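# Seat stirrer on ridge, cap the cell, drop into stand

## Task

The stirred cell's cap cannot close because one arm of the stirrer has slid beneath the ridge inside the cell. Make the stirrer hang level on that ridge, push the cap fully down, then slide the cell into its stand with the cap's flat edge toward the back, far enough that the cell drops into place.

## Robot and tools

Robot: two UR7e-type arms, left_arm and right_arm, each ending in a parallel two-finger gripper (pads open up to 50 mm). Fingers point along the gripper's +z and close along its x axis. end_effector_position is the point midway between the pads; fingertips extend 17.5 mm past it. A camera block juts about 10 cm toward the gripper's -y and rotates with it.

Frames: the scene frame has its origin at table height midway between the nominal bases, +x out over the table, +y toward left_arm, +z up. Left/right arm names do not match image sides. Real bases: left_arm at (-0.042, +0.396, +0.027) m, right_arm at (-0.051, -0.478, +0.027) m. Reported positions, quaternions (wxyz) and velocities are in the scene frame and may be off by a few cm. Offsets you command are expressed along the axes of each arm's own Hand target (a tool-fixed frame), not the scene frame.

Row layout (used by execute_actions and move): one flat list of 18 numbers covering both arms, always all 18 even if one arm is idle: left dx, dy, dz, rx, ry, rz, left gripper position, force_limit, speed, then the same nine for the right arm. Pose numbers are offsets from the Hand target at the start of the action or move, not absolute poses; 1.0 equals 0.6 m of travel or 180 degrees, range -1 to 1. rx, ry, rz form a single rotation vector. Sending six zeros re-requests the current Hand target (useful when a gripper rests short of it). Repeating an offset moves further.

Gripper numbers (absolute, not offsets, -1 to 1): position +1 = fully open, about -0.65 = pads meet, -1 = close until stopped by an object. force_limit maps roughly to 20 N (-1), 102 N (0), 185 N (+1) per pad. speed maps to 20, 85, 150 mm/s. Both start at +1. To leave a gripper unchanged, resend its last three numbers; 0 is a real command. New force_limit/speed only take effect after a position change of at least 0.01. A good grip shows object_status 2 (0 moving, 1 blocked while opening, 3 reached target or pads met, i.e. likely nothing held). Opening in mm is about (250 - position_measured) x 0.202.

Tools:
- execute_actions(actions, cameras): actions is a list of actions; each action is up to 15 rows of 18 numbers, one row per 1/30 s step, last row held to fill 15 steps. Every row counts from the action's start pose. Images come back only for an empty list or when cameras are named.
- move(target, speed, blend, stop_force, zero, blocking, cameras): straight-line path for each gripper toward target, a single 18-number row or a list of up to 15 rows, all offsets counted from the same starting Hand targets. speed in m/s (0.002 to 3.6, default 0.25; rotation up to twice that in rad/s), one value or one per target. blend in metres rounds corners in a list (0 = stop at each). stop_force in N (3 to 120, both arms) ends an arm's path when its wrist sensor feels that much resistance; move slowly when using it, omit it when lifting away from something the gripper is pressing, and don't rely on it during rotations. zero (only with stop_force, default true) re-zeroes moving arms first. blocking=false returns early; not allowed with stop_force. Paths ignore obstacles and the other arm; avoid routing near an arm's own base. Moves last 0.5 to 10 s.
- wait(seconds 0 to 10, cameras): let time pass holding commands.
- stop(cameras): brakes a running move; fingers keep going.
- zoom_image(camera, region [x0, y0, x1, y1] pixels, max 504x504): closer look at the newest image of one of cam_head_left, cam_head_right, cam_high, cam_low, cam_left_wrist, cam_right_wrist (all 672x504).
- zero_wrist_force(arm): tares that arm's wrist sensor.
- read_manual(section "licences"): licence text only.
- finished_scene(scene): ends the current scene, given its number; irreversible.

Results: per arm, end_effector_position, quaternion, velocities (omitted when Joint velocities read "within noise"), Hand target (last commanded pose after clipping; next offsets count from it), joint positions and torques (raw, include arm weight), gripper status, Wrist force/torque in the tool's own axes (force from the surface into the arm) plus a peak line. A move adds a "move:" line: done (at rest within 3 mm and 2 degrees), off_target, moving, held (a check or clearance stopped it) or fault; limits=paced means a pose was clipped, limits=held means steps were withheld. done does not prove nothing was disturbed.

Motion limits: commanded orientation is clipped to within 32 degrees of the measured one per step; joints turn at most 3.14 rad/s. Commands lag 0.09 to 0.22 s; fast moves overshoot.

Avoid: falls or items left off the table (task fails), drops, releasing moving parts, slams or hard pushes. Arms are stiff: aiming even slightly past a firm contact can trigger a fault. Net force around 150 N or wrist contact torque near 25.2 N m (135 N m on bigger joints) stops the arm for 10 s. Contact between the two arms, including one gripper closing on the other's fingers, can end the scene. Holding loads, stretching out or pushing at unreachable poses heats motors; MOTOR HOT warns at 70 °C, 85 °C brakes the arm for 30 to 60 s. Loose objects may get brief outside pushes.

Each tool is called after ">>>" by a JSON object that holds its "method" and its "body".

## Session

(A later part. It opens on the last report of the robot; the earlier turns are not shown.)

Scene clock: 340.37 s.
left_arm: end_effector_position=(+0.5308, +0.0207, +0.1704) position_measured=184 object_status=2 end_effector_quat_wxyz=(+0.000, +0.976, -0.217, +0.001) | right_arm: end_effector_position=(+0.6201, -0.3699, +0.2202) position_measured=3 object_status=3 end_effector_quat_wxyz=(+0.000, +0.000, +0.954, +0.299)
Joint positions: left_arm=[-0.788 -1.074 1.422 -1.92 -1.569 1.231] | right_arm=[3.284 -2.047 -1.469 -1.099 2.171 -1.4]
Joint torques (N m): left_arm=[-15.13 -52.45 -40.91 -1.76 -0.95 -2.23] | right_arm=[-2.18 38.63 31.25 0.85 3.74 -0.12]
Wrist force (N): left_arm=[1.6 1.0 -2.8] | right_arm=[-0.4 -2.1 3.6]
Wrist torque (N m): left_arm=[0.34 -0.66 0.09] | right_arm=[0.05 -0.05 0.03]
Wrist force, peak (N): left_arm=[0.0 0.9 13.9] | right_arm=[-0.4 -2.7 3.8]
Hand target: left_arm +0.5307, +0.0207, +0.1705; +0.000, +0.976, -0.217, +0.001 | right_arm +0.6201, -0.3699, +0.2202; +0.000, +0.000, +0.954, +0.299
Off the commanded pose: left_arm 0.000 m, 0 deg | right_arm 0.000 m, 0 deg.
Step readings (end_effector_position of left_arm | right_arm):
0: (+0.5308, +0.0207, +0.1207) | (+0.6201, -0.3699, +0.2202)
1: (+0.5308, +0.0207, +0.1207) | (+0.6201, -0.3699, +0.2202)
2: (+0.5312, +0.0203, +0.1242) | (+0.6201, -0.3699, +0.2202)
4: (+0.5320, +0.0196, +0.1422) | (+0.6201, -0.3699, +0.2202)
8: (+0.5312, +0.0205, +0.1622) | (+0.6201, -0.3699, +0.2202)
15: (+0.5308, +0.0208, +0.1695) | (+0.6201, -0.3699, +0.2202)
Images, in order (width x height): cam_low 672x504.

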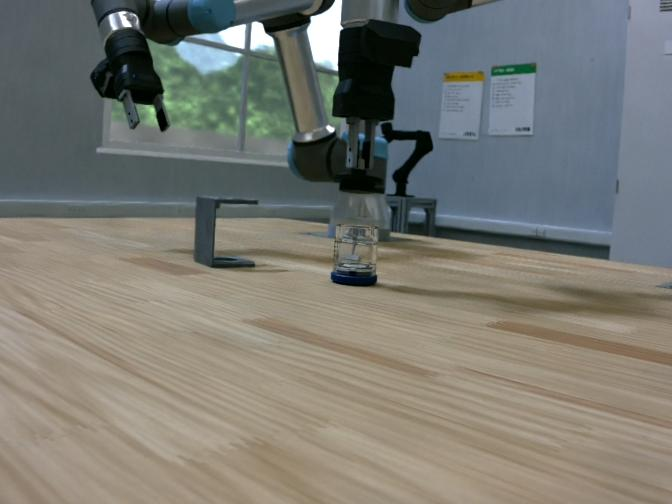

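>>> {"method": "move", "body": {"target": [[-0.263,-0.208,-0.15,0,0,0,-1,-0.7,-1,0,0,0,0,0,0,1,1,1]], "cameras": [], "speed": 0.25}}

>>> {"method": "move", "body": {"target": [[0,0,0,0,0,0,-1,-0.7,-1,0.1783,0.52,0.3617,0.2369,0.0663,-0.5115,1,1,1],[0,0,0,0,0,0,-1,-0.7,-1,0.1783,0.4427,0.4728,0.2369,0.0663,-0.5115,1,1,1]], "cameras": ["cam_low","cam_right_wrist","cam_left_wrist"], "speed": [0.35,0.2]}}

>>> {"method": "zoom_image", "body": {"camera": "cam_right_wrist", "region": [250, 150, 430, 310]}}

>>> {"method": "zoom_image", "body": {"camera": "cam_low", "region": [325, 215, 385, 290]}}

>>> {"method": "zoom_image", "body": {"camera": "cam_left_wrist", "region": [240, 130, 480, 330]}}

Scene clock: 362.10 s.
left_arm: end_effector_position=(+0.4404, +0.2004, +0.2603) position_measured=184 object_status=2 end_effector_quat_wxyz=(+0.000, +0.976, -0.217, +0.001) | right_arm: end_effector_position=(+0.6201, -0.3699, +0.2202) position_measured=3 object_status=3 end_effector_quat_wxyz=(+0.000, +0.000, +0.954, +0.299)
Joint positions: left_arm=[-0.657 -1.519 1.762 -1.815 -1.569 1.363] | right_arm=[3.284 -2.047 -1.469 -1.099 2.171 -1.4]
Joint torques (N m): left_arm=[14.85 -36.65 -13.43 -1.68 -1.28 1.76] | right_arm=[-2.54 37.87 32.25 0.79 3.54 -0.31]
Wrist force (N): left_arm=[1.5 0.6 -2.9] | right_arm=[-0.3 -2.2 3.7]
Wrist torque (N m): left_arm=[0.30 -0.54 0.12] | right_arm=[0.03 -0.07 0.02]
Wrist force, peak (N): left_arm=[2.8 2.7 -2.1] | right_arm=[-0.5 -2.8 4.0]
Hand target: left_arm +0.4404, +0.2005, +0.2604; +0.000, +0.976, -0.217, +0.001 | right_arm +0.6201, -0.3699, +0.2202; +0.000, +0.000, +0.954, +0.299
Off the commanded pose: left_arm 0.000 m, 0 deg | right_arm 0.000 m, 0 deg.
move: done
No camera images: "cameras" was empty.

Scene clock: 366.23 s.
left_arm: end_effector_position=(+0.4404, +0.2005, +0.2604) position_measured=184 object_status=2 end_effector_quat_wxyz=(+0.000, +0.976, -0.217, +0.001) | right_arm: end_effector_position=(+0.5131, +0.0101, +0.1388) position_measured=3 object_status=3 end_effector_quat_wxyz=(-0.123, +0.696, -0.696, +0.122)
Joint positions: left_arm=[-0.657 -1.519 1.762 -1.815 -1.569 1.363] | right_arm=[4.138 -2.131 -1.507 -0.879 1.281 -2.175]
Joint torques (N m): left_arm=[15.06 -35.01 -13.14 -1.55 -1.42 1.66] | right_arm=[-5.88 39.29 12.47 6.17 -3.44 -1.14]
Wrist force (N): left_arm=[1.4 0.8 -2.9] | right_arm=[0.6 -0.4 2.0]
Wrist torque (N m): left_arm=[0.32 -0.52 0.13] | right_arm=[0.05 -0.25 0.06]
Wrist force, peak (N): left_arm=[1.5 1.0 -3.1] | right_arm=[-0.5 -3.7 3.3]
Hand target: left_arm +0.4404, +0.2005, +0.2604; +0.000, +0.976, -0.217, +0.001 | right_arm +0.5131, +0.0100, +0.1387; -0.123, +0.696, -0.696, +0.122
Off the commanded pose: left_arm 0.000 m, 0 deg | right_arm 0.000 m, 0 deg.
move: done
Images, in order (width x height): cam_low 672x504, cam_left_wrist 672x504, cam_right_wrist 672x504.

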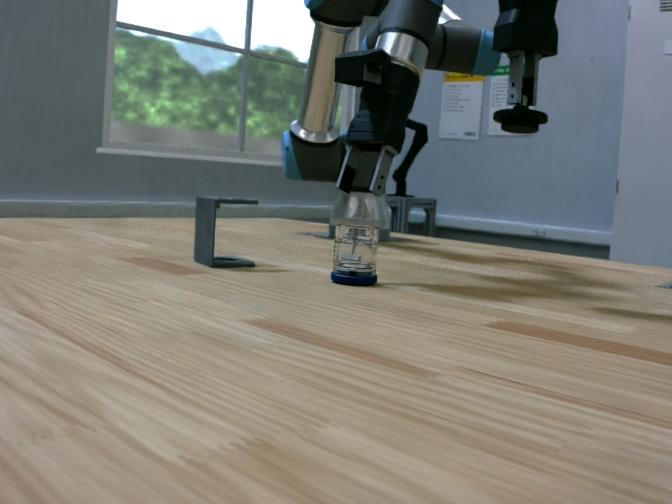

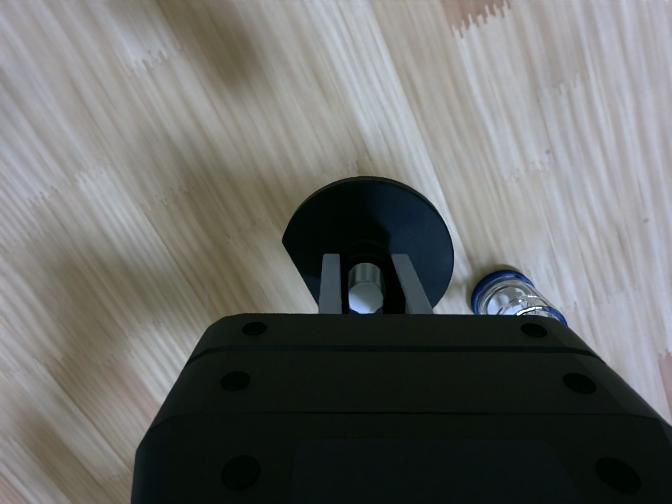

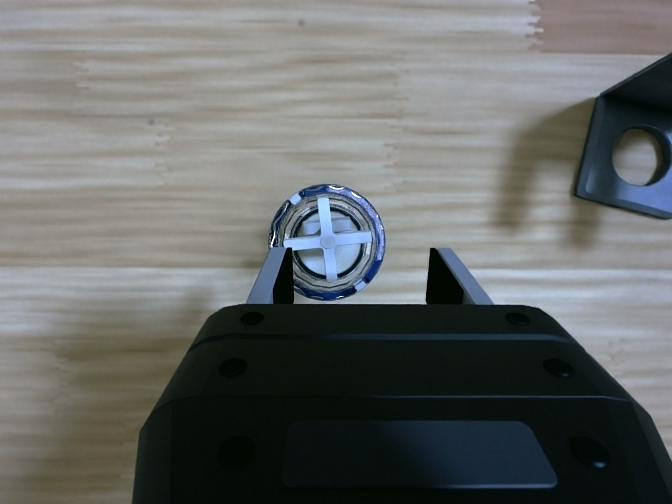

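Scaled by 2.800 from the camera's 672x504 image, which has a finer 960x720 frame.

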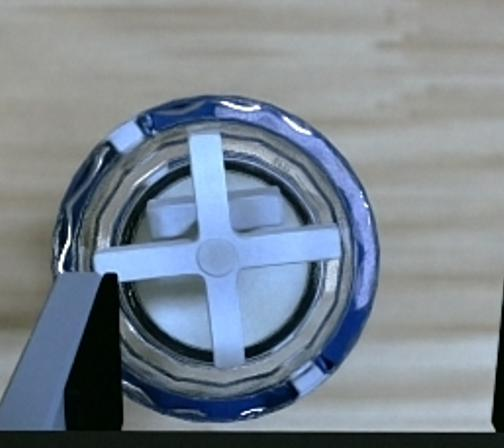

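Scaled by 6.720 from the camera's 672x504 image, which has a finer 960x720 frame.

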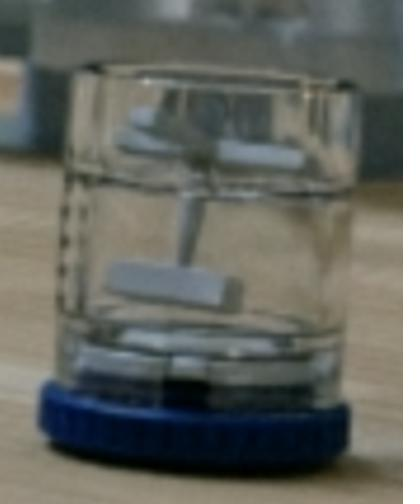

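Scaled by 2.100 from the camera's 672x504 image, which has a finer 960x720 frame.

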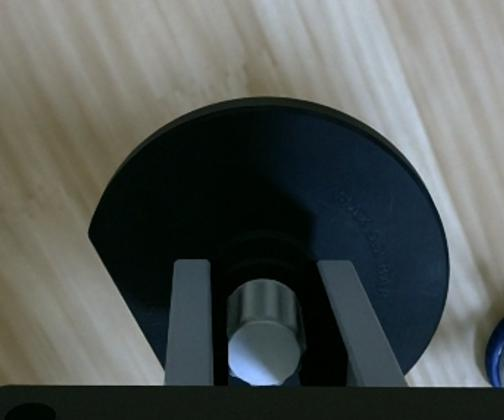

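>>> {"method": "move", "body": {"target": [[0,0,0,0,0,0,-1,-0.7,-1,-0.0227,-0.028,0.0578,-0.1107,-0.0058,-0.0357,-0.435,-0.9,0]], "cameras": ["cam_right_wrist","cam_low"], "speed": 0.08}}

>>> {"method": "zoom_image", "body": {"camera": "cam_right_wrist", "region": [260, 160, 460, 310]}}

Scene clock: 395.80 s.
left_arm: end_effector_position=(+0.4404, +0.2005, +0.2604) position_measured=184 object_status=2 end_effector_quat_wxyz=(+0.000, +0.976, -0.217, +0.001) | right_arm: end_effector_position=(+0.5407, +0.0237, +0.1119) position_measured=217 object_status=3 end_effector_quat_wxyz=(+0.000, +0.746, -0.666, +0.000)
Joint positions: left_arm=[-0.657 -1.519 1.762 -1.815 -1.569 1.363] | right_arm=[4.019 -2.333 -1.136 -1.244 1.57 -2.378]
Joint torques (N m): left_arm=[14.95 -35.34 -13.95 -1.65 -1.33 1.57] | right_arm=[-6.19 48.29 32.6 0.52 2.46 -1.39]
Wrist force (N): left_arm=[1.5 1.0 -2.6] | right_arm=[0.2 -1.2 2.8]
Wrist torque (N m): left_arm=[0.35 -0.55 0.13] | right_arm=[0.01 -0.19 0.04]
Wrist force, peak (N): left_arm=[1.5 1.0 -3.1] | right_arm=[0.4 -1.5 3.0]
Hand target: left_arm +0.4404, +0.2005, +0.2604; +0.000, +0.976, -0.217, +0.001 | right_arm +0.5407, +0.0237, +0.1118; +0.000, +0.746, -0.666, +0.000
Off the commanded pose: left_arm 0.000 m, 0 deg | right_arm 0.000 m, 0 deg.
move: done
Images, in order (width x height): cam_low 672x504, cam_right_wrist 672x504.

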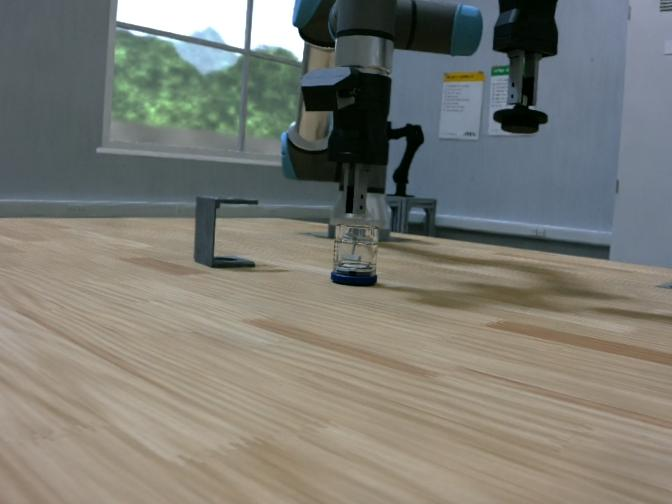

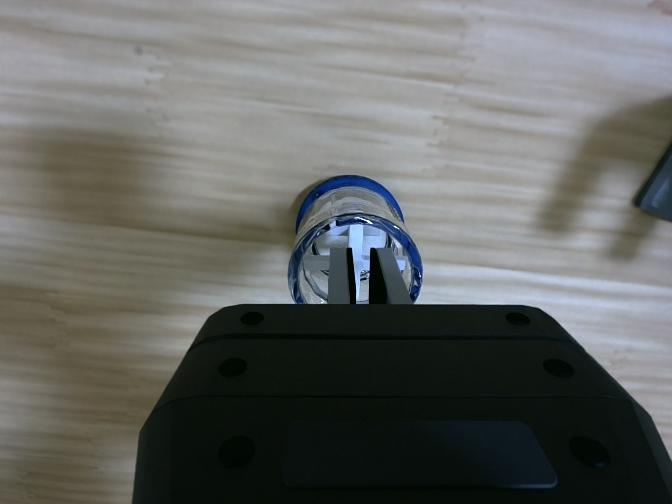

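Scaled by 2.520 from the camera's 672x504 image, which has a finer 960x720 frame.

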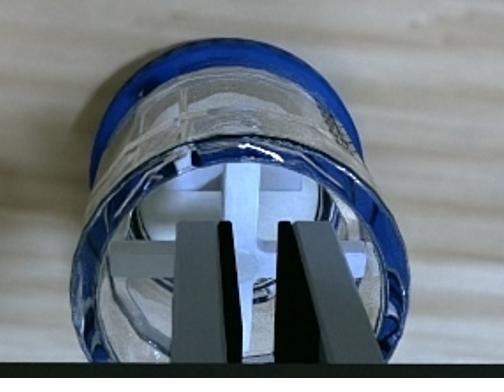

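>>> {"method": "zoom_image", "body": {"camera": "cam_right_wrist", "region": [285, 205, 430, 310]}}

Scaled by 3.476 from the camera's 672x504 image, which has a finer 960x720 frame.

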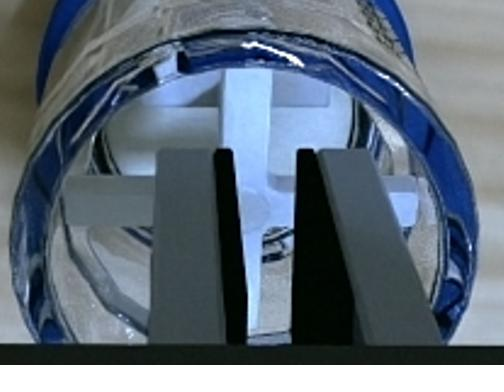

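>>> {"method": "move", "body": {"target": [[0,0,0,0,0,0,-1,-0.7,-1,0.0013,0,0,0,0,-0.0167,-0.435,-0.9,0],[0,0,0,0,0,0,-1,-0.7,-1,0.0013,0,0.04,0,0,-0.0167,-0.435,-0.9,0]], "cameras": ["cam_right_wrist","cam_low"], "speed": 0.04, "stop_force": 4}}

>>> {"method": "zoom_image", "body": {"camera": "cam_right_wrist", "region": [285, 205, 430, 310]}}

>>> {"method": "zoom_image", "body": {"camera": "cam_low", "region": [325, 190, 385, 290]}}

Scene clock: 422.33 s.
left_arm: end_effector_position=(+0.4404, +0.2005, +0.2604) position_measured=184 object_status=2 end_effector_quat_wxyz=(+0.000, +0.976, -0.217, +0.001) | right_arm: end_effector_position=(+0.5408, +0.0229, +0.0878) position_measured=217 object_status=3 end_effector_quat_wxyz=(+0.000, +0.763, -0.646, +0.000)
Joint positions: left_arm=[-0.657 -1.519 1.762 -1.815 -1.569 1.363] | right_arm=[4.018 -2.353 -1.164 -1.195 1.57 -2.432]
Joint torques (N m): left_arm=[14.97 -35.54 -13.22 -1.58 -1.28 1.39] | right_arm=[-5.59 48.79 13.66 5.51 2.17 -1.37]
Wrist force (N): left_arm=[1.4 0.8 -2.6] | right_arm=[0.2 -1.1 2.4]
Wrist torque (N m): left_arm=[0.32 -0.53 0.13] | right_arm=[0.02 -0.21 0.04]
Wrist force, peak (N): left_arm=[1.6 0.8 -3.0] | right_arm=[0.0 -1.5 3.1]
Hand target: left_arm +0.4404, +0.2005, +0.2604; +0.000, +0.976, -0.217, +0.001 | right_arm +0.5408, +0.0229, +0.0878; +0.000, +0.763, -0.646, +0.000
Off the commanded pose: left_arm 0.000 m, 0 deg | right_arm 0.000 m, 0 deg.
move: done
Images, in order (width x height): cam_low 672x504, cam_right_wrist 672x504.

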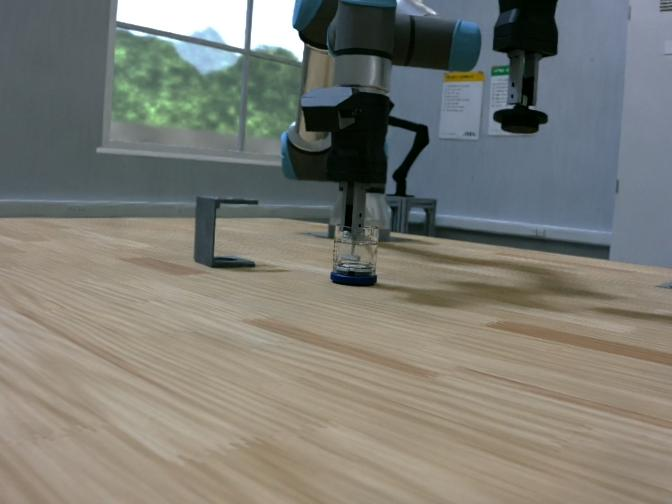

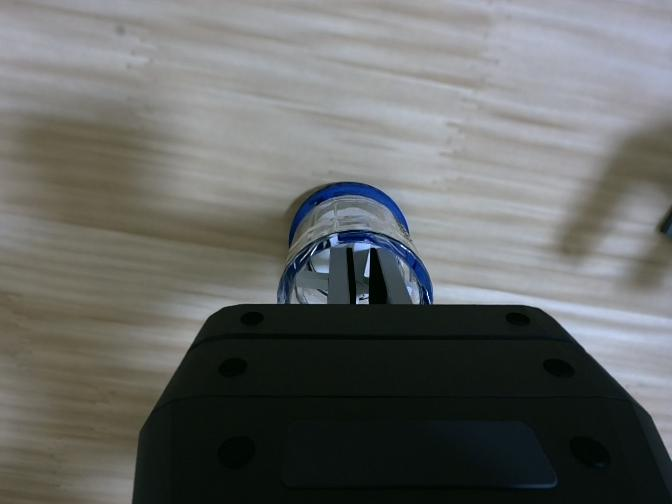

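Scaled by 3.476 from the camera's 672x504 image, which has a finer 960x720 frame.

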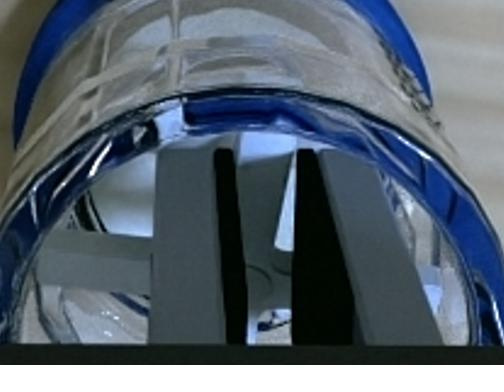

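Scaled by 5.040 from the camera's 672x504 image, which has a finer 960x720 frame.

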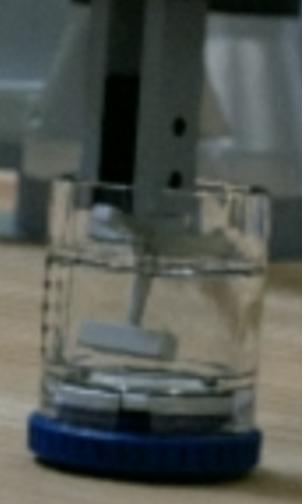

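>>> {"method": "move", "body": {"target": [[0,0,0,0,0,0,-1,-0.7,-1,0.001,-0.002,0,0,0,0,-0.435,-0.9,0],[0,0,0,0,0,0,-1,-0.7,-1,0.001,-0.002,0.017,0,0,0,-0.435,-0.9,0]], "cameras": ["cam_right_wrist","cam_low"], "speed": 0.008, "stop_force": 3}}

>>> {"method": "zoom_image", "body": {"camera": "cam_right_wrist", "region": [285, 205, 430, 310]}}

>>> {"method": "zoom_image", "body": {"camera": "cam_low", "region": [325, 190, 385, 290]}}

Scene clock: 440.10 s.
left_arm: end_effector_position=(+0.4404, +0.2005, +0.2604) position_measured=184 object_status=2 end_effector_quat_wxyz=(+0.000, +0.976, -0.217, +0.001) | right_arm: end_effector_position=(+0.5421, +0.0225, +0.0832) position_measured=217 object_status=3 end_effector_quat_wxyz=(+0.000, +0.763, -0.646, +0.000)
Joint positions: left_arm=[-0.657 -1.519 1.762 -1.815 -1.569 1.363] | right_arm=[4.016 -2.359 -1.166 -1.188 1.57 -2.433]
Joint torques (N m): left_arm=[14.71 -35.2 -13.12 -1.57 -1.27 1.37] | right_arm=[-4.34 64.93 30.81 0.35 2.34 -1.13]
Wrist force (N): left_arm=[1.4 1.0 -2.7] | right_arm=[0.1 -0.8 -1.6]
Wrist torque (N m): left_arm=[0.36 -0.54 0.12] | right_arm=[0.00 -0.26 0.04]
Wrist force, peak (N): left_arm=[1.6 0.9 -3.0] | right_arm=[1.3 0.3 -11.0]
Hand target: left_arm +0.4404, +0.2005, +0.2604; +0.000, +0.976, -0.217, +0.001 | right_arm +0.5421, +0.0225, +0.0832; +0.000, +0.763, -0.646, +0.000 (not the last commanded pose)
Off the commanded pose: left_arm 0.000 m, 0 deg | right_arm 0.006 m, 0 deg.
move: contact (right_arm); path passed 1 of 2 targets
Images, in order (width x height): cam_low 672x504, cam_right_wrist 672x504.

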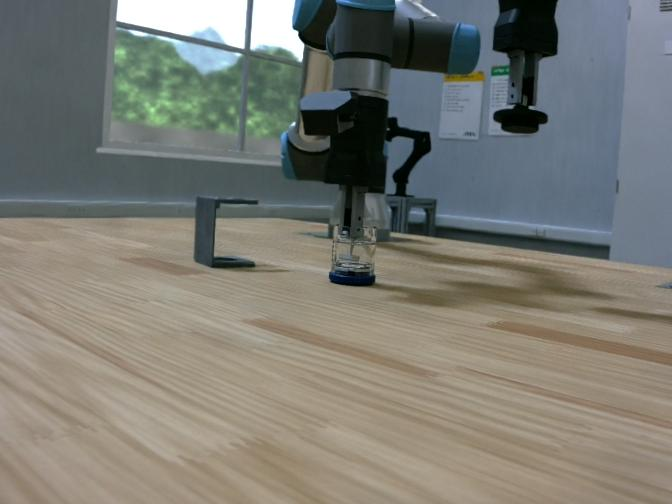

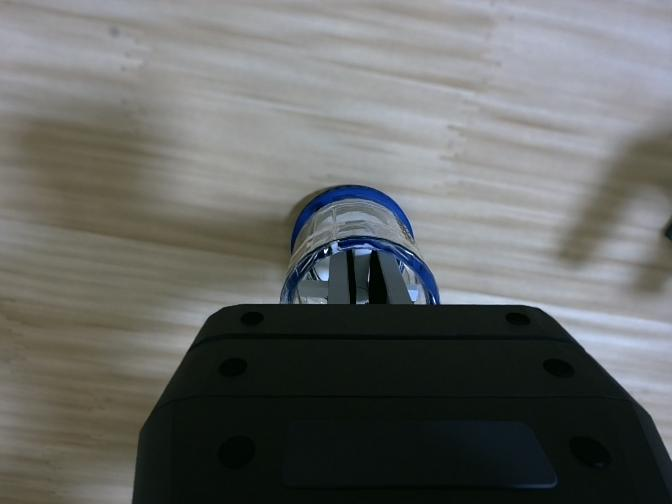

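Scaled by 3.476 from the camera's 672x504 image, which has a finer 960x720 frame.

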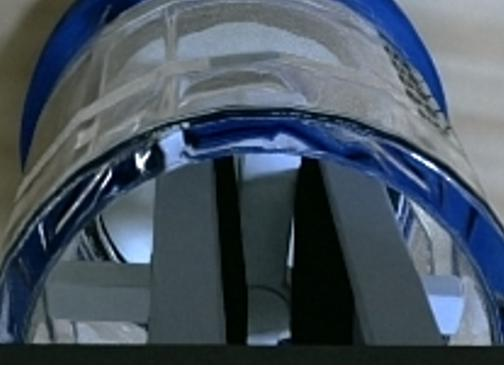

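Scaled by 5.040 from the camera's 672x504 image, which has a finer 960x720 frame.

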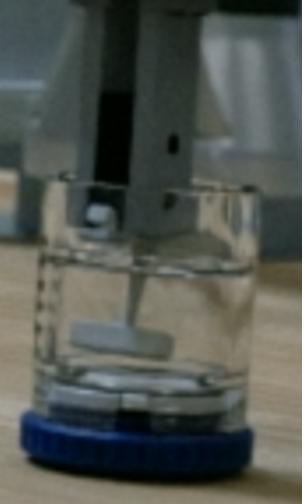

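>>> {"method": "move", "body": {"target": [[0,0,0,0,0,0,-1,-0.7,-1,0,0,-0.0007,0,0,0,-1,-0.85,-1]], "cameras": ["cam_right_wrist","cam_low"], "speed": 0.01}}

>>> {"method": "zoom_image", "body": {"camera": "cam_right_wrist", "region": [285, 205, 430, 310]}}

>>> {"method": "zoom_image", "body": {"camera": "cam_low", "region": [325, 200, 385, 290]}}

Scene clock: 452.93 s.
left_arm: end_effector_position=(+0.4404, +0.2005, +0.2604) position_measured=184 object_status=2 end_effector_quat_wxyz=(+0.000, +0.976, -0.217, +0.001) | right_arm: end_effector_position=(+0.5421, +0.0225, +0.0836) position_measured=224 object_status=2 end_effector_quat_wxyz=(+0.000, +0.763, -0.646, +0.000)
Joint positions: left_arm=[-0.657 -1.519 1.762 -1.815 -1.569 1.363] | right_arm=[4.016 -2.359 -1.165 -1.189 1.57 -2.433]
Joint torques (N m): left_arm=[14.73 -35.41 -13.42 -1.57 -1.23 1.2] | right_arm=[1.81 70.49 32.95 0.34 1.99 -0.57]
Wrist force (N): left_arm=[1.3 0.9 -2.7] | right_arm=[0.4 -1.0 3.4]
Wrist torque (N m): left_arm=[0.34 -0.52 0.13] | right_arm=[0.07 -0.24 0.04]
Wrist force, peak (N): left_arm=[1.5 1.0 -3.0] | right_arm=[0.0 -1.0 3.7]
Hand target: left_arm +0.4404, +0.2005, +0.2604; +0.000, +0.976, -0.217, +0.001 | right_arm +0.5421, +0.0225, +0.0837; +0.000, +0.763, -0.646, +0.000
Off the commanded pose: left_arm 0.000 m, 0 deg | right_arm 0.000 m, 0 deg.
move: done
Images, in order (width x height): cam_low 672x504, cam_right_wrist 672x504.

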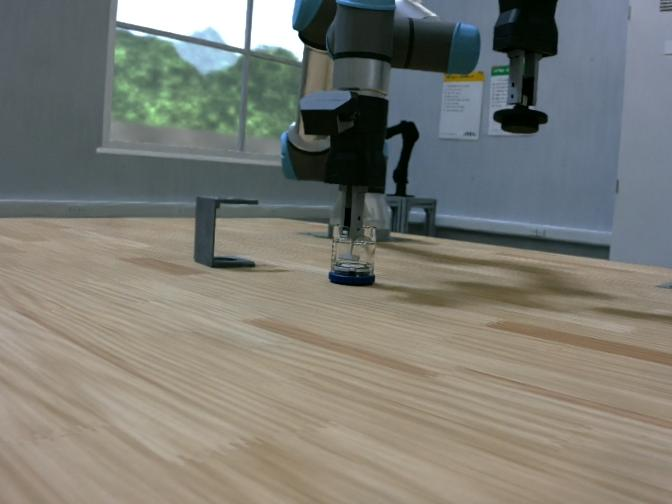

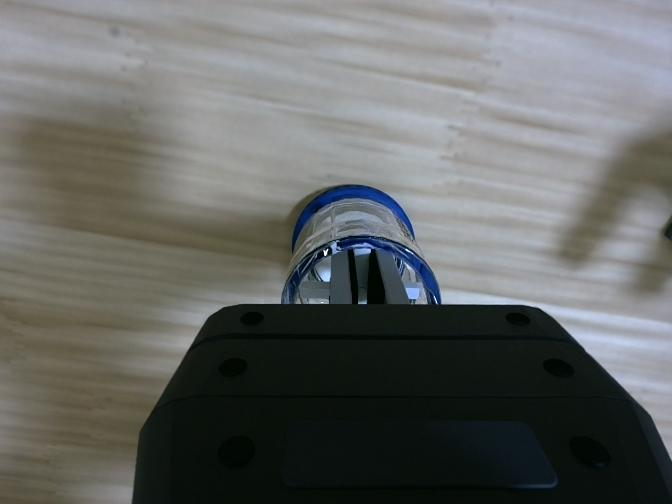

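Scaled by 3.476 from the camera's 672x504 image, which has a finer 960x720 frame.

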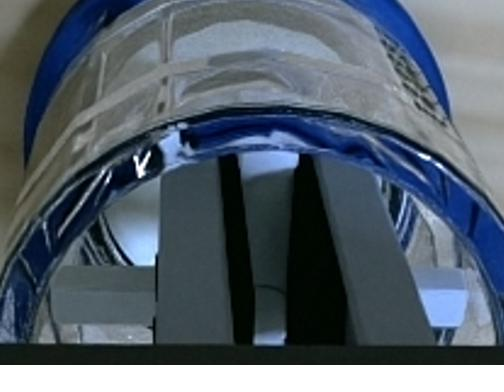

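Scaled by 5.600 from the camera's 672x504 image, which has a finer 960x720 frame.

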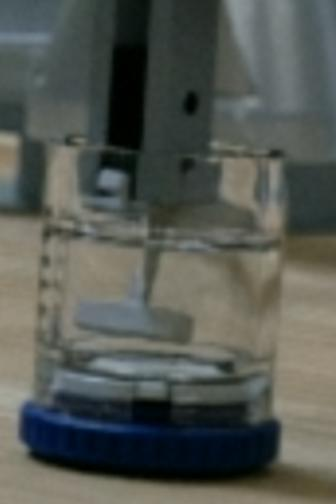

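>>> {"method": "move", "body": {"target": [[0,0,0,0,0,0,-1,-0.7,-1,0,0.0022,-0.0028,0.03,0,0,-1,-0.85,-1],[0,0,0,0,0,0,-1,-0.7,-1,0,0.0055,-0.006,0.0667,0,0,-1,-0.85,-1]], "cameras": ["cam_low"], "speed": 0.02, "stop_force": 10}}

>>> {"method": "zoom_image", "body": {"camera": "cam_low", "region": [325, 200, 385, 290]}}

>>> {"method": "move", "body": {"target": [[0,0,0,0,0,0,-1,-0.7,-1,0,-0.0042,-0.0196,0,0,0,-1,-0.85,-1]], "cameras": ["cam_low","cam_right_wrist"], "speed": 0.01, "stop_force": 5}}

>>> {"method": "zoom_image", "body": {"camera": "cam_low", "region": [325, 190, 385, 290]}}

>>> {"method": "zoom_image", "body": {"camera": "cam_right_wrist", "region": [265, 170, 450, 310]}}

Scene clock: 472.23 s.
left_arm: end_effector_position=(+0.4404, +0.2005, +0.2604) position_measured=184 object_status=2 end_effector_quat_wxyz=(+0.000, +0.976, -0.217, +0.001) | right_arm: end_effector_position=(+0.5388, +0.0220, +0.0873) position_measured=224 object_status=2 end_effector_quat_wxyz=(-0.080, +0.759, -0.643, +0.068)
Joint positions: left_arm=[-0.657 -1.519 1.762 -1.815 -1.569 1.363] | right_arm=[4.068 -2.27 -1.375 -0.915 1.427 -2.393]
Joint torques (N m): left_arm=[14.4 -34.56 -13.44 -1.49 -1.19 1.02] | right_arm=[5.96 65.35 13.88 6.16 -3.31 1.76]
Wrist force (N): left_arm=[1.4 1.0 -2.8] | right_arm=[0.4 -0.2 2.5]
Wrist torque (N m): left_arm=[0.36 -0.53 0.13] | right_arm=[0.04 -0.24 -0.08]
Wrist force, peak (N): left_arm=[1.6 1.2 -3.0] | right_arm=[0.3 -1.4 3.9]
Hand target: left_arm +0.4404, +0.2005, +0.2604; +0.000, +0.976, -0.217, +0.001 | right_arm +0.5388, +0.0220, +0.0873; -0.080, +0.759, -0.643, +0.068
Off the commanded pose: left_arm 0.000 m, 0 deg | right_arm 0.000 m, 0 deg.
move: done
Images, in order (width x height): cam_low 672x504.

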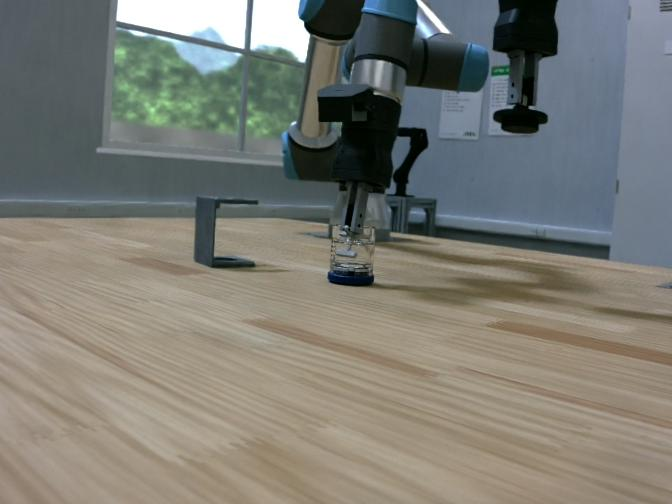

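Scaled by 5.600 from the camera's 672x504 image, which has a finer 960x720 frame.

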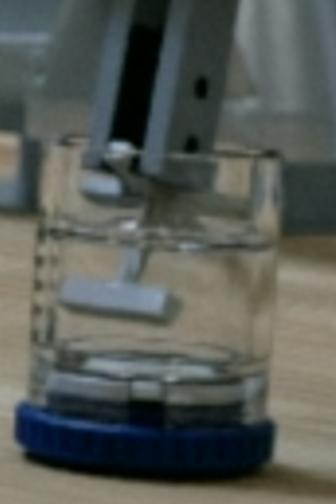

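Scene clock: 474.37 s.
left_arm: end_effector_position=(+0.4404, +0.2005, +0.2604) position_measured=184 object_status=2 end_effector_quat_wxyz=(+0.000, +0.976, -0.217, +0.001) | right_arm: end_effector_position=(+0.5388, +0.0220, +0.0993) position_measured=224 object_status=2 end_effector_quat_wxyz=(-0.080, +0.759, -0.643, +0.068)
Joint positions: left_arm=[-0.657 -1.519 1.762 -1.815 -1.569 1.363] | right_arm=[4.068 -2.256 -1.365 -0.939 1.427 -2.393]
Joint torques (N m): left_arm=[14.42 -34.84 -13.6 -1.64 -1.13 1] | right_arm=[2.38 65.92 32.31 0.79 -2.77 0.19]
Wrist force (N): left_arm=[1.3 1.0 -3.0] | right_arm=[0.1 -0.1 3.7]
Wrist torque (N m): left_arm=[0.36 -0.51 0.13] | right_arm=[0.06 -0.20 -0.08]
Wrist force, peak (N): left_arm=[1.4 0.8 -3.0] | right_arm=[0.1 -0.1 3.7]
Hand target: left_arm +0.4404, +0.2005, +0.2604; +0.000, +0.976, -0.217, +0.001 | right_arm +0.5388, +0.0220, +0.0993; -0.080, +0.759, -0.643, +0.068
Off the commanded pose: left_arm 0.000 m, 0 deg | right_arm 0.000 m, 0 deg.
move: done
Images, in order (width x height): cam_low 672x504, cam_right_wrist 672x504.

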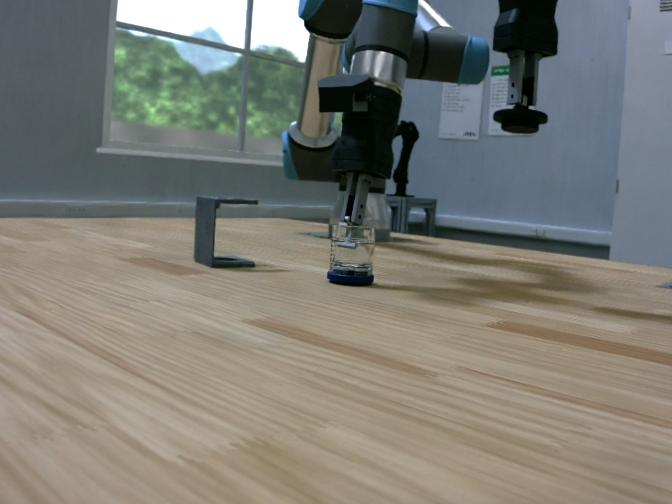

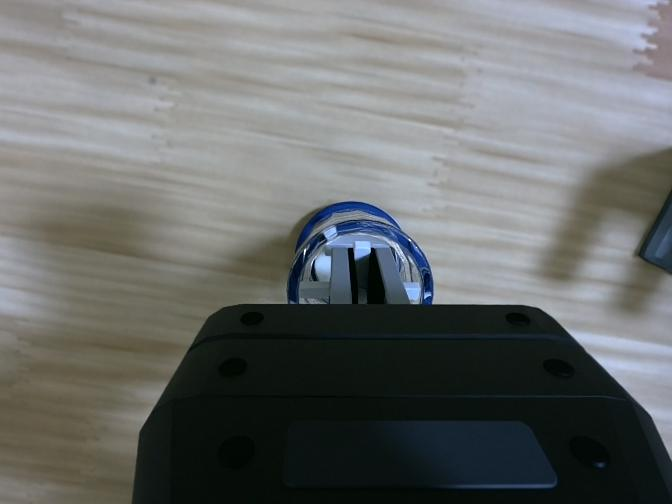

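Scaled by 5.040 from the camera's 672x504 image, which has a finer 960x720 frame.

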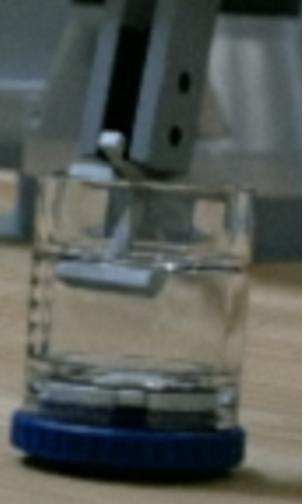

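Scaled by 2.724 from the camera's 672x504 image, which has a finer 960x720 frame.

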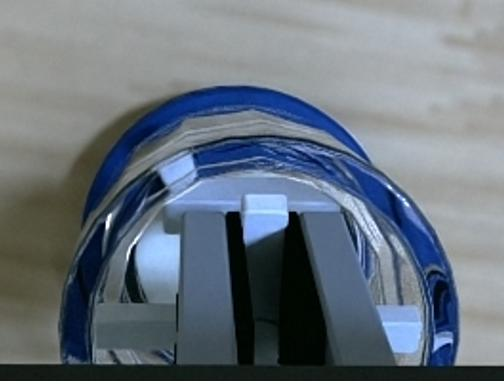

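>>> {"method": "move", "body": {"target": [[0,0,0,0,0,0,-1,-0.7,-1,0,0.0005,-0.0137,0,0,0,-1,-0.85,-1],[0,0,0,0,0,0,-1,-0.7,-1,0,-0.006,-0.0115,-0.0694,0,0,-1,-0.85,-1],[0,0,0,0,0,0,-1,-0.7,-1,0,-0.0118,-0.0082,-0.1389,0,0,-1,-0.85,-1]], "cameras": ["cam_right_wrist","cam_low"], "speed": 0.03, "stop_force": 6}}

>>> {"method": "zoom_image", "body": {"camera": "cam_right_wrist", "region": [265, 170, 450, 310]}}

>>> {"method": "zoom_image", "body": {"camera": "cam_low", "region": [325, 190, 385, 290]}}

Scene clock: 511.70 s.
left_arm: end_effector_position=(+0.4404, +0.2005, +0.2604) position_measured=184 object_status=2 end_effector_quat_wxyz=(+0.000, +0.976, -0.217, +0.001) | right_arm: end_effector_position=(+0.5447, +0.0229, +0.1056) position_measured=224 object_status=2 end_effector_quat_wxyz=(+0.087, +0.758, -0.642, -0.073)
Joint positions: left_arm=[-0.657 -1.519 1.762 -1.815 -1.569 1.363] | right_arm=[3.968 -2.48 -0.852 -1.56 1.709 -2.494]
Joint torques (N m): left_arm=[14.46 -33.99 -12.99 -1.56 -1.02 0.78] | right_arm=[-5.09 53.65 33.03 -0.34 2.85 -1.08]
Wrist force (N): left_arm=[1.7 0.9 -2.9] | right_arm=[-0.7 -1.8 3.2]
Wrist torque (N m): left_arm=[0.33 -0.57 0.13] | right_arm=[0.03 -0.06 0.02]
Wrist force, peak (N): left_arm=[1.7 1.1 -2.9] | right_arm=[0.1 -1.6 4.2]
Hand target: left_arm +0.4404, +0.2005, +0.2604; +0.000, +0.976, -0.217, +0.001 | right_arm +0.5447, +0.0229, +0.1056; +0.087, +0.758, -0.642, -0.073
Off the commanded pose: left_arm 0.000 m, 0 deg | right_arm 0.000 m, 0 deg.
move: done
Images, in order (width x height): cam_low 672x504, cam_right_wrist 672x504.

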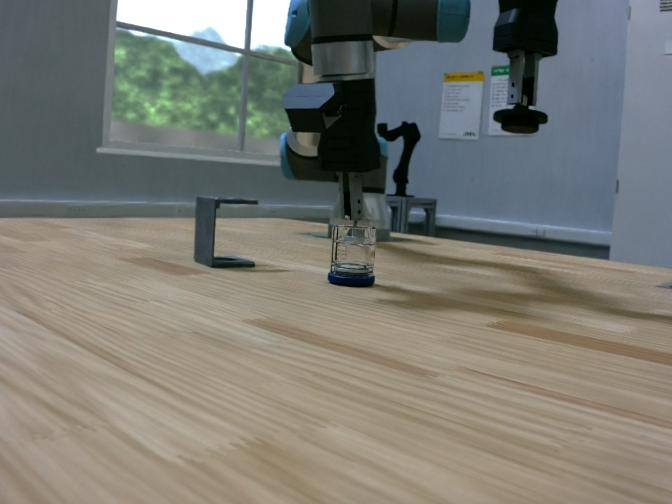

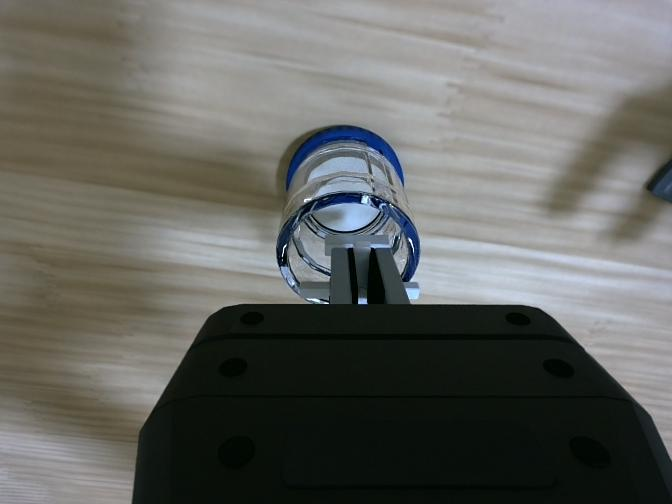

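Scaled by 2.724 from the camera's 672x504 image, which has a finer 960x720 frame.

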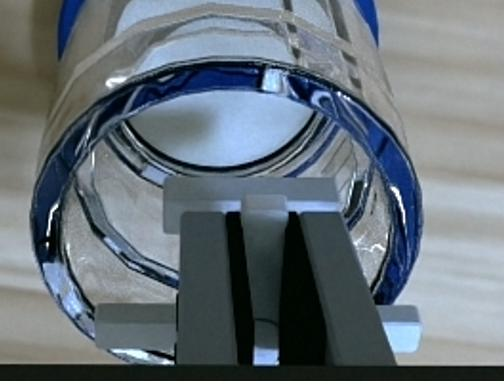

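Scaled by 5.040 from the camera's 672x504 image, which has a finer 960x720 frame.

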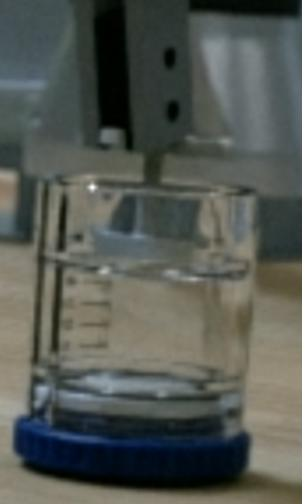

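>>> {"method": "move", "body": {"target": [[0,0,0,0,0,0,-1,-0.7,-1,-0.0065,-0.0093,-0.0021,0,0,0,-1,-0.85,-1]], "cameras": ["cam_right_wrist","cam_low"], "speed": 0.02, "stop_force": 5}}

>>> {"method": "zoom_image", "body": {"camera": "cam_right_wrist", "region": [265, 170, 450, 310]}}

>>> {"method": "zoom_image", "body": {"camera": "cam_low", "region": [325, 190, 385, 290]}}

Scene clock: 541.00 s.
left_arm: end_effector_position=(+0.4404, +0.2005, +0.2604) position_measured=184 object_status=2 end_effector_quat_wxyz=(+0.000, +0.976, -0.217, +0.001) | right_arm: end_effector_position=(+0.5497, +0.0277, +0.1055) position_measured=224 object_status=2 end_effector_quat_wxyz=(+0.087, +0.758, -0.642, -0.073)
Joint positions: left_arm=[-0.657 -1.519 1.762 -1.815 -1.569 1.363] | right_arm=[3.967 -2.502 -0.811 -1.58 1.709 -2.495]
Joint torques (N m): left_arm=[14.03 -34.9 -13.82 -1.62 -1.07 0.6] | right_arm=[-5.46 55.49 33.56 -0.22 -1.21 -1.36]
Wrist force (N): left_arm=[1.5 0.9 -2.8] | right_arm=[-0.4 -1.9 3.1]
Wrist torque (N m): left_arm=[0.34 -0.55 0.13] | right_arm=[-0.02 -0.06 0.03]
Wrist force, peak (N): left_arm=[1.5 1.0 -3.1] | right_arm=[-0.5 -2.0 3.9]
Hand target: left_arm +0.4404, +0.2005, +0.2604; +0.000, +0.976, -0.217, +0.001 | right_arm +0.5497, +0.0277, +0.1055; +0.087, +0.758, -0.642, -0.073
Off the commanded pose: left_arm 0.000 m, 0 deg | right_arm 0.000 m, 0 deg.
move: done
Images, in order (width x height): cam_low 672x504, cam_right_wrist 672x504.

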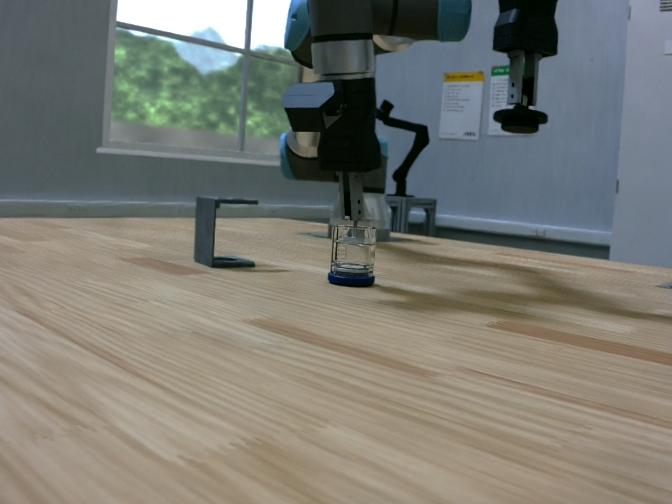

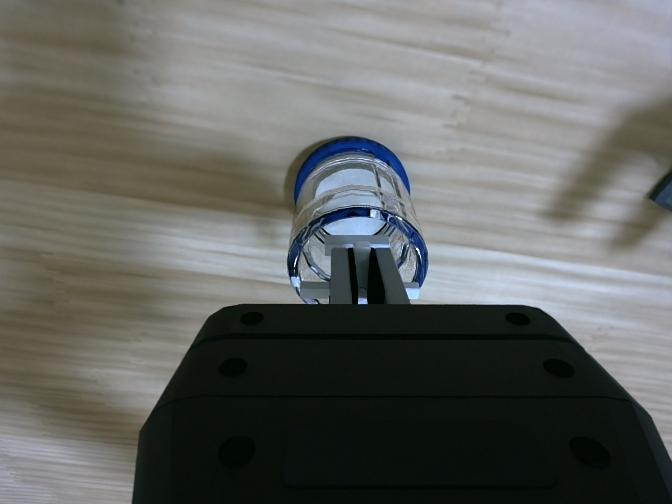

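Scaled by 2.724 from the camera's 672x504 image, which has a finer 960x720 frame.

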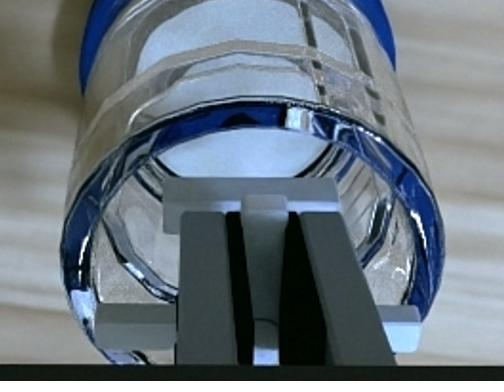

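Scaled by 5.040 from the camera's 672x504 image, which has a finer 960x720 frame.

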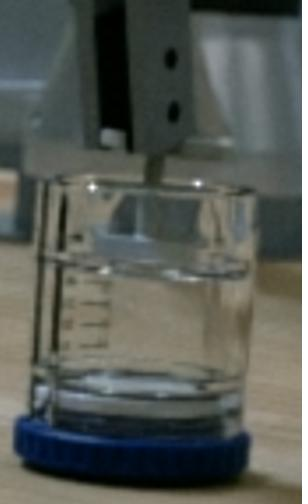

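>>> {"method": "move", "body": {"target": [[0,0,0,0,0,0,-1,-0.7,-1,0.0008,0.0048,-0.0007,0.0533,0,0,-1,-0.85,-1]], "cameras": [], "speed": 0.03}}

>>> {"method": "move", "body": {"target": [[0,0,0,0,0,0,-1,-0.7,-1,0,-0.0008,0.014,0,0,0,-1,-0.85,-1],[0,0,0,0,0,0,-1,-0.7,-1,0,-0.0027,0.045,0,0,0,-1,-0.85,-1]], "cameras": ["cam_right_wrist","cam_low"], "speed": [0.03,0.01], "stop_force": 3}}

>>> {"method": "zoom_image", "body": {"camera": "cam_right_wrist", "region": [265, 170, 450, 310]}}

>>> {"method": "zoom_image", "body": {"camera": "cam_low", "region": [325, 190, 385, 290]}}

Scene clock: 557.63 s.
left_arm: end_effector_position=(+0.4404, +0.2005, +0.2604) position_measured=184 object_status=2 end_effector_quat_wxyz=(+0.000, +0.976, -0.217, +0.001) | right_arm: end_effector_position=(+0.5471, +0.0268, +0.1066) position_measured=224 object_status=2 end_effector_quat_wxyz=(+0.023, +0.763, -0.646, -0.019)
Joint positions: left_arm=[-0.657 -1.519 1.762 -1.815 -1.569 1.363] | right_arm=[4.002 -2.386 -1.043 -1.33 1.609 -2.448]
Joint torques (N m): left_arm=[13.98 -34.68 -13.69 -1.58 -1.06 0.45] | right_arm=[7.19 70.3 13.92 5.42 -2.68 1.7]
Wrist force (N): left_arm=[1.3 0.9 -2.7] | right_arm=[-0.1 -1.5 2.9]
Wrist torque (N m): left_arm=[0.35 -0.51 0.13] | right_arm=[-0.01 -0.14 -0.09]
Wrist force, peak (N): left_arm=[1.5 1.1 -3.0] | right_arm=[-0.6 -1.9 3.6]
Hand target: left_arm +0.4404, +0.2005, +0.2604; +0.000, +0.976, -0.217, +0.001 | right_arm +0.5471, +0.0268, +0.1066; +0.023, +0.763, -0.646, -0.019
Off the commanded pose: left_arm 0.000 m, 0 deg | right_arm 0.000 m, 0 deg.
move: done
No camera images: "cameras" was empty.

Scene clock: 560.27 s.
left_arm: end_effector_position=(+0.4404, +0.2005, +0.2604) position_measured=184 object_status=2 end_effector_quat_wxyz=(+0.000, +0.976, -0.217, +0.001) | right_arm: end_effector_position=(+0.5471, +0.0268, +0.0876) position_measured=224 object_status=2 end_effector_quat_wxyz=(+0.023, +0.763, -0.646, -0.019)
Joint positions: left_arm=[-0.657 -1.519 1.762 -1.815 -1.569 1.363] | right_arm=[4.002 -2.401 -1.065 -1.292 1.608 -2.448]
Joint torques (N m): left_arm=[13.87 -34.59 -13.66 -1.59 -1.05 0.36] | right_arm=[4.05 68.35 31.33 -0.01 -2.79 0.56]
Wrist force (N): left_arm=[1.6 0.9 -2.9] | right_arm=[-0.3 -0.5 0.1]
Wrist torque (N m): left_arm=[0.35 -0.56 0.13] | right_arm=[-0.02 -0.21 -0.08]
Wrist force, peak (N): left_arm=[1.6 0.9 -2.9] | right_arm=[-1.0 0.7 -5.9]
Hand target: left_arm +0.4404, +0.2005, +0.2604; +0.000, +0.976, -0.217, +0.001 | right_arm +0.5471, +0.0268, +0.0876; +0.023, +0.763, -0.646, -0.019 (not the last commanded pose)
Off the commanded pose: left_arm 0.000 m, 0 deg | right_arm 0.008 m, 0 deg.
move: contact (right_arm); path passed 1 of 2 targets
Images, in order (width x height): cam_low 672x504, cam_right_wrist 672x504.

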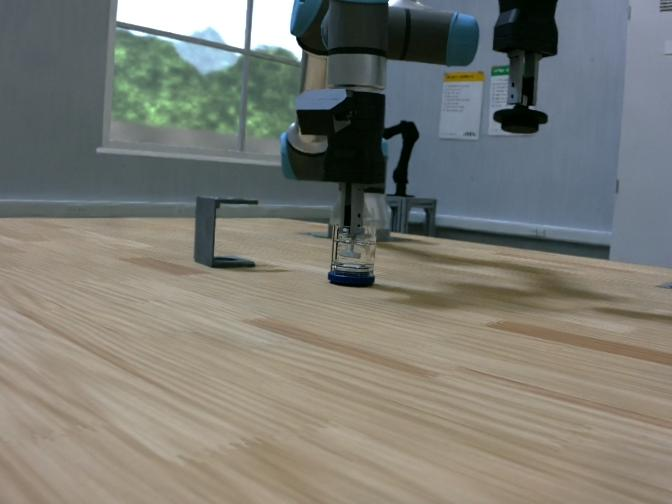

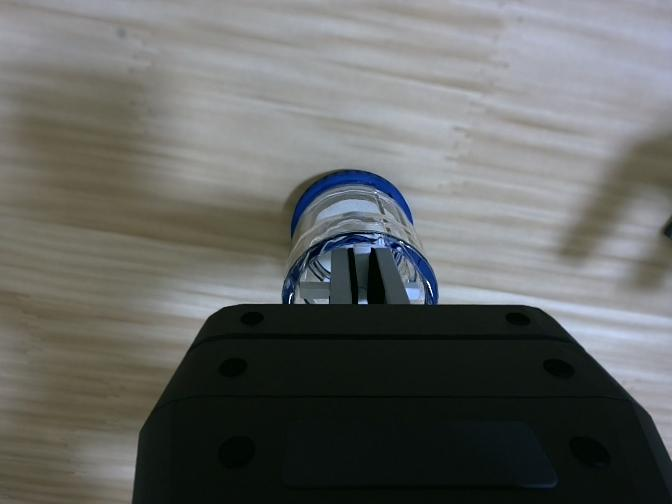

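Scaled by 2.724 from the camera's 672x504 image, which has a finer 960x720 frame.

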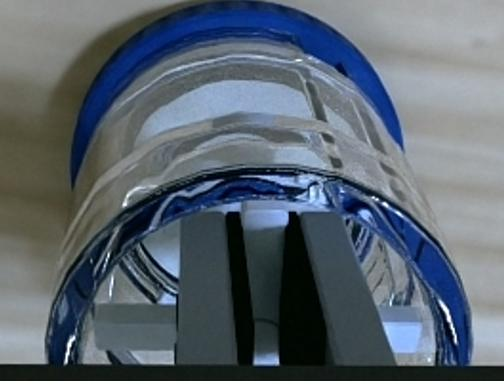

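Scaled by 5.040 from the camera's 672x504 image, which has a finer 960x720 frame.

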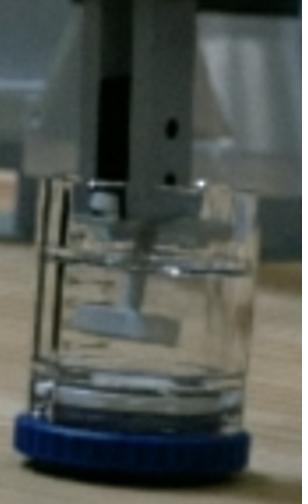

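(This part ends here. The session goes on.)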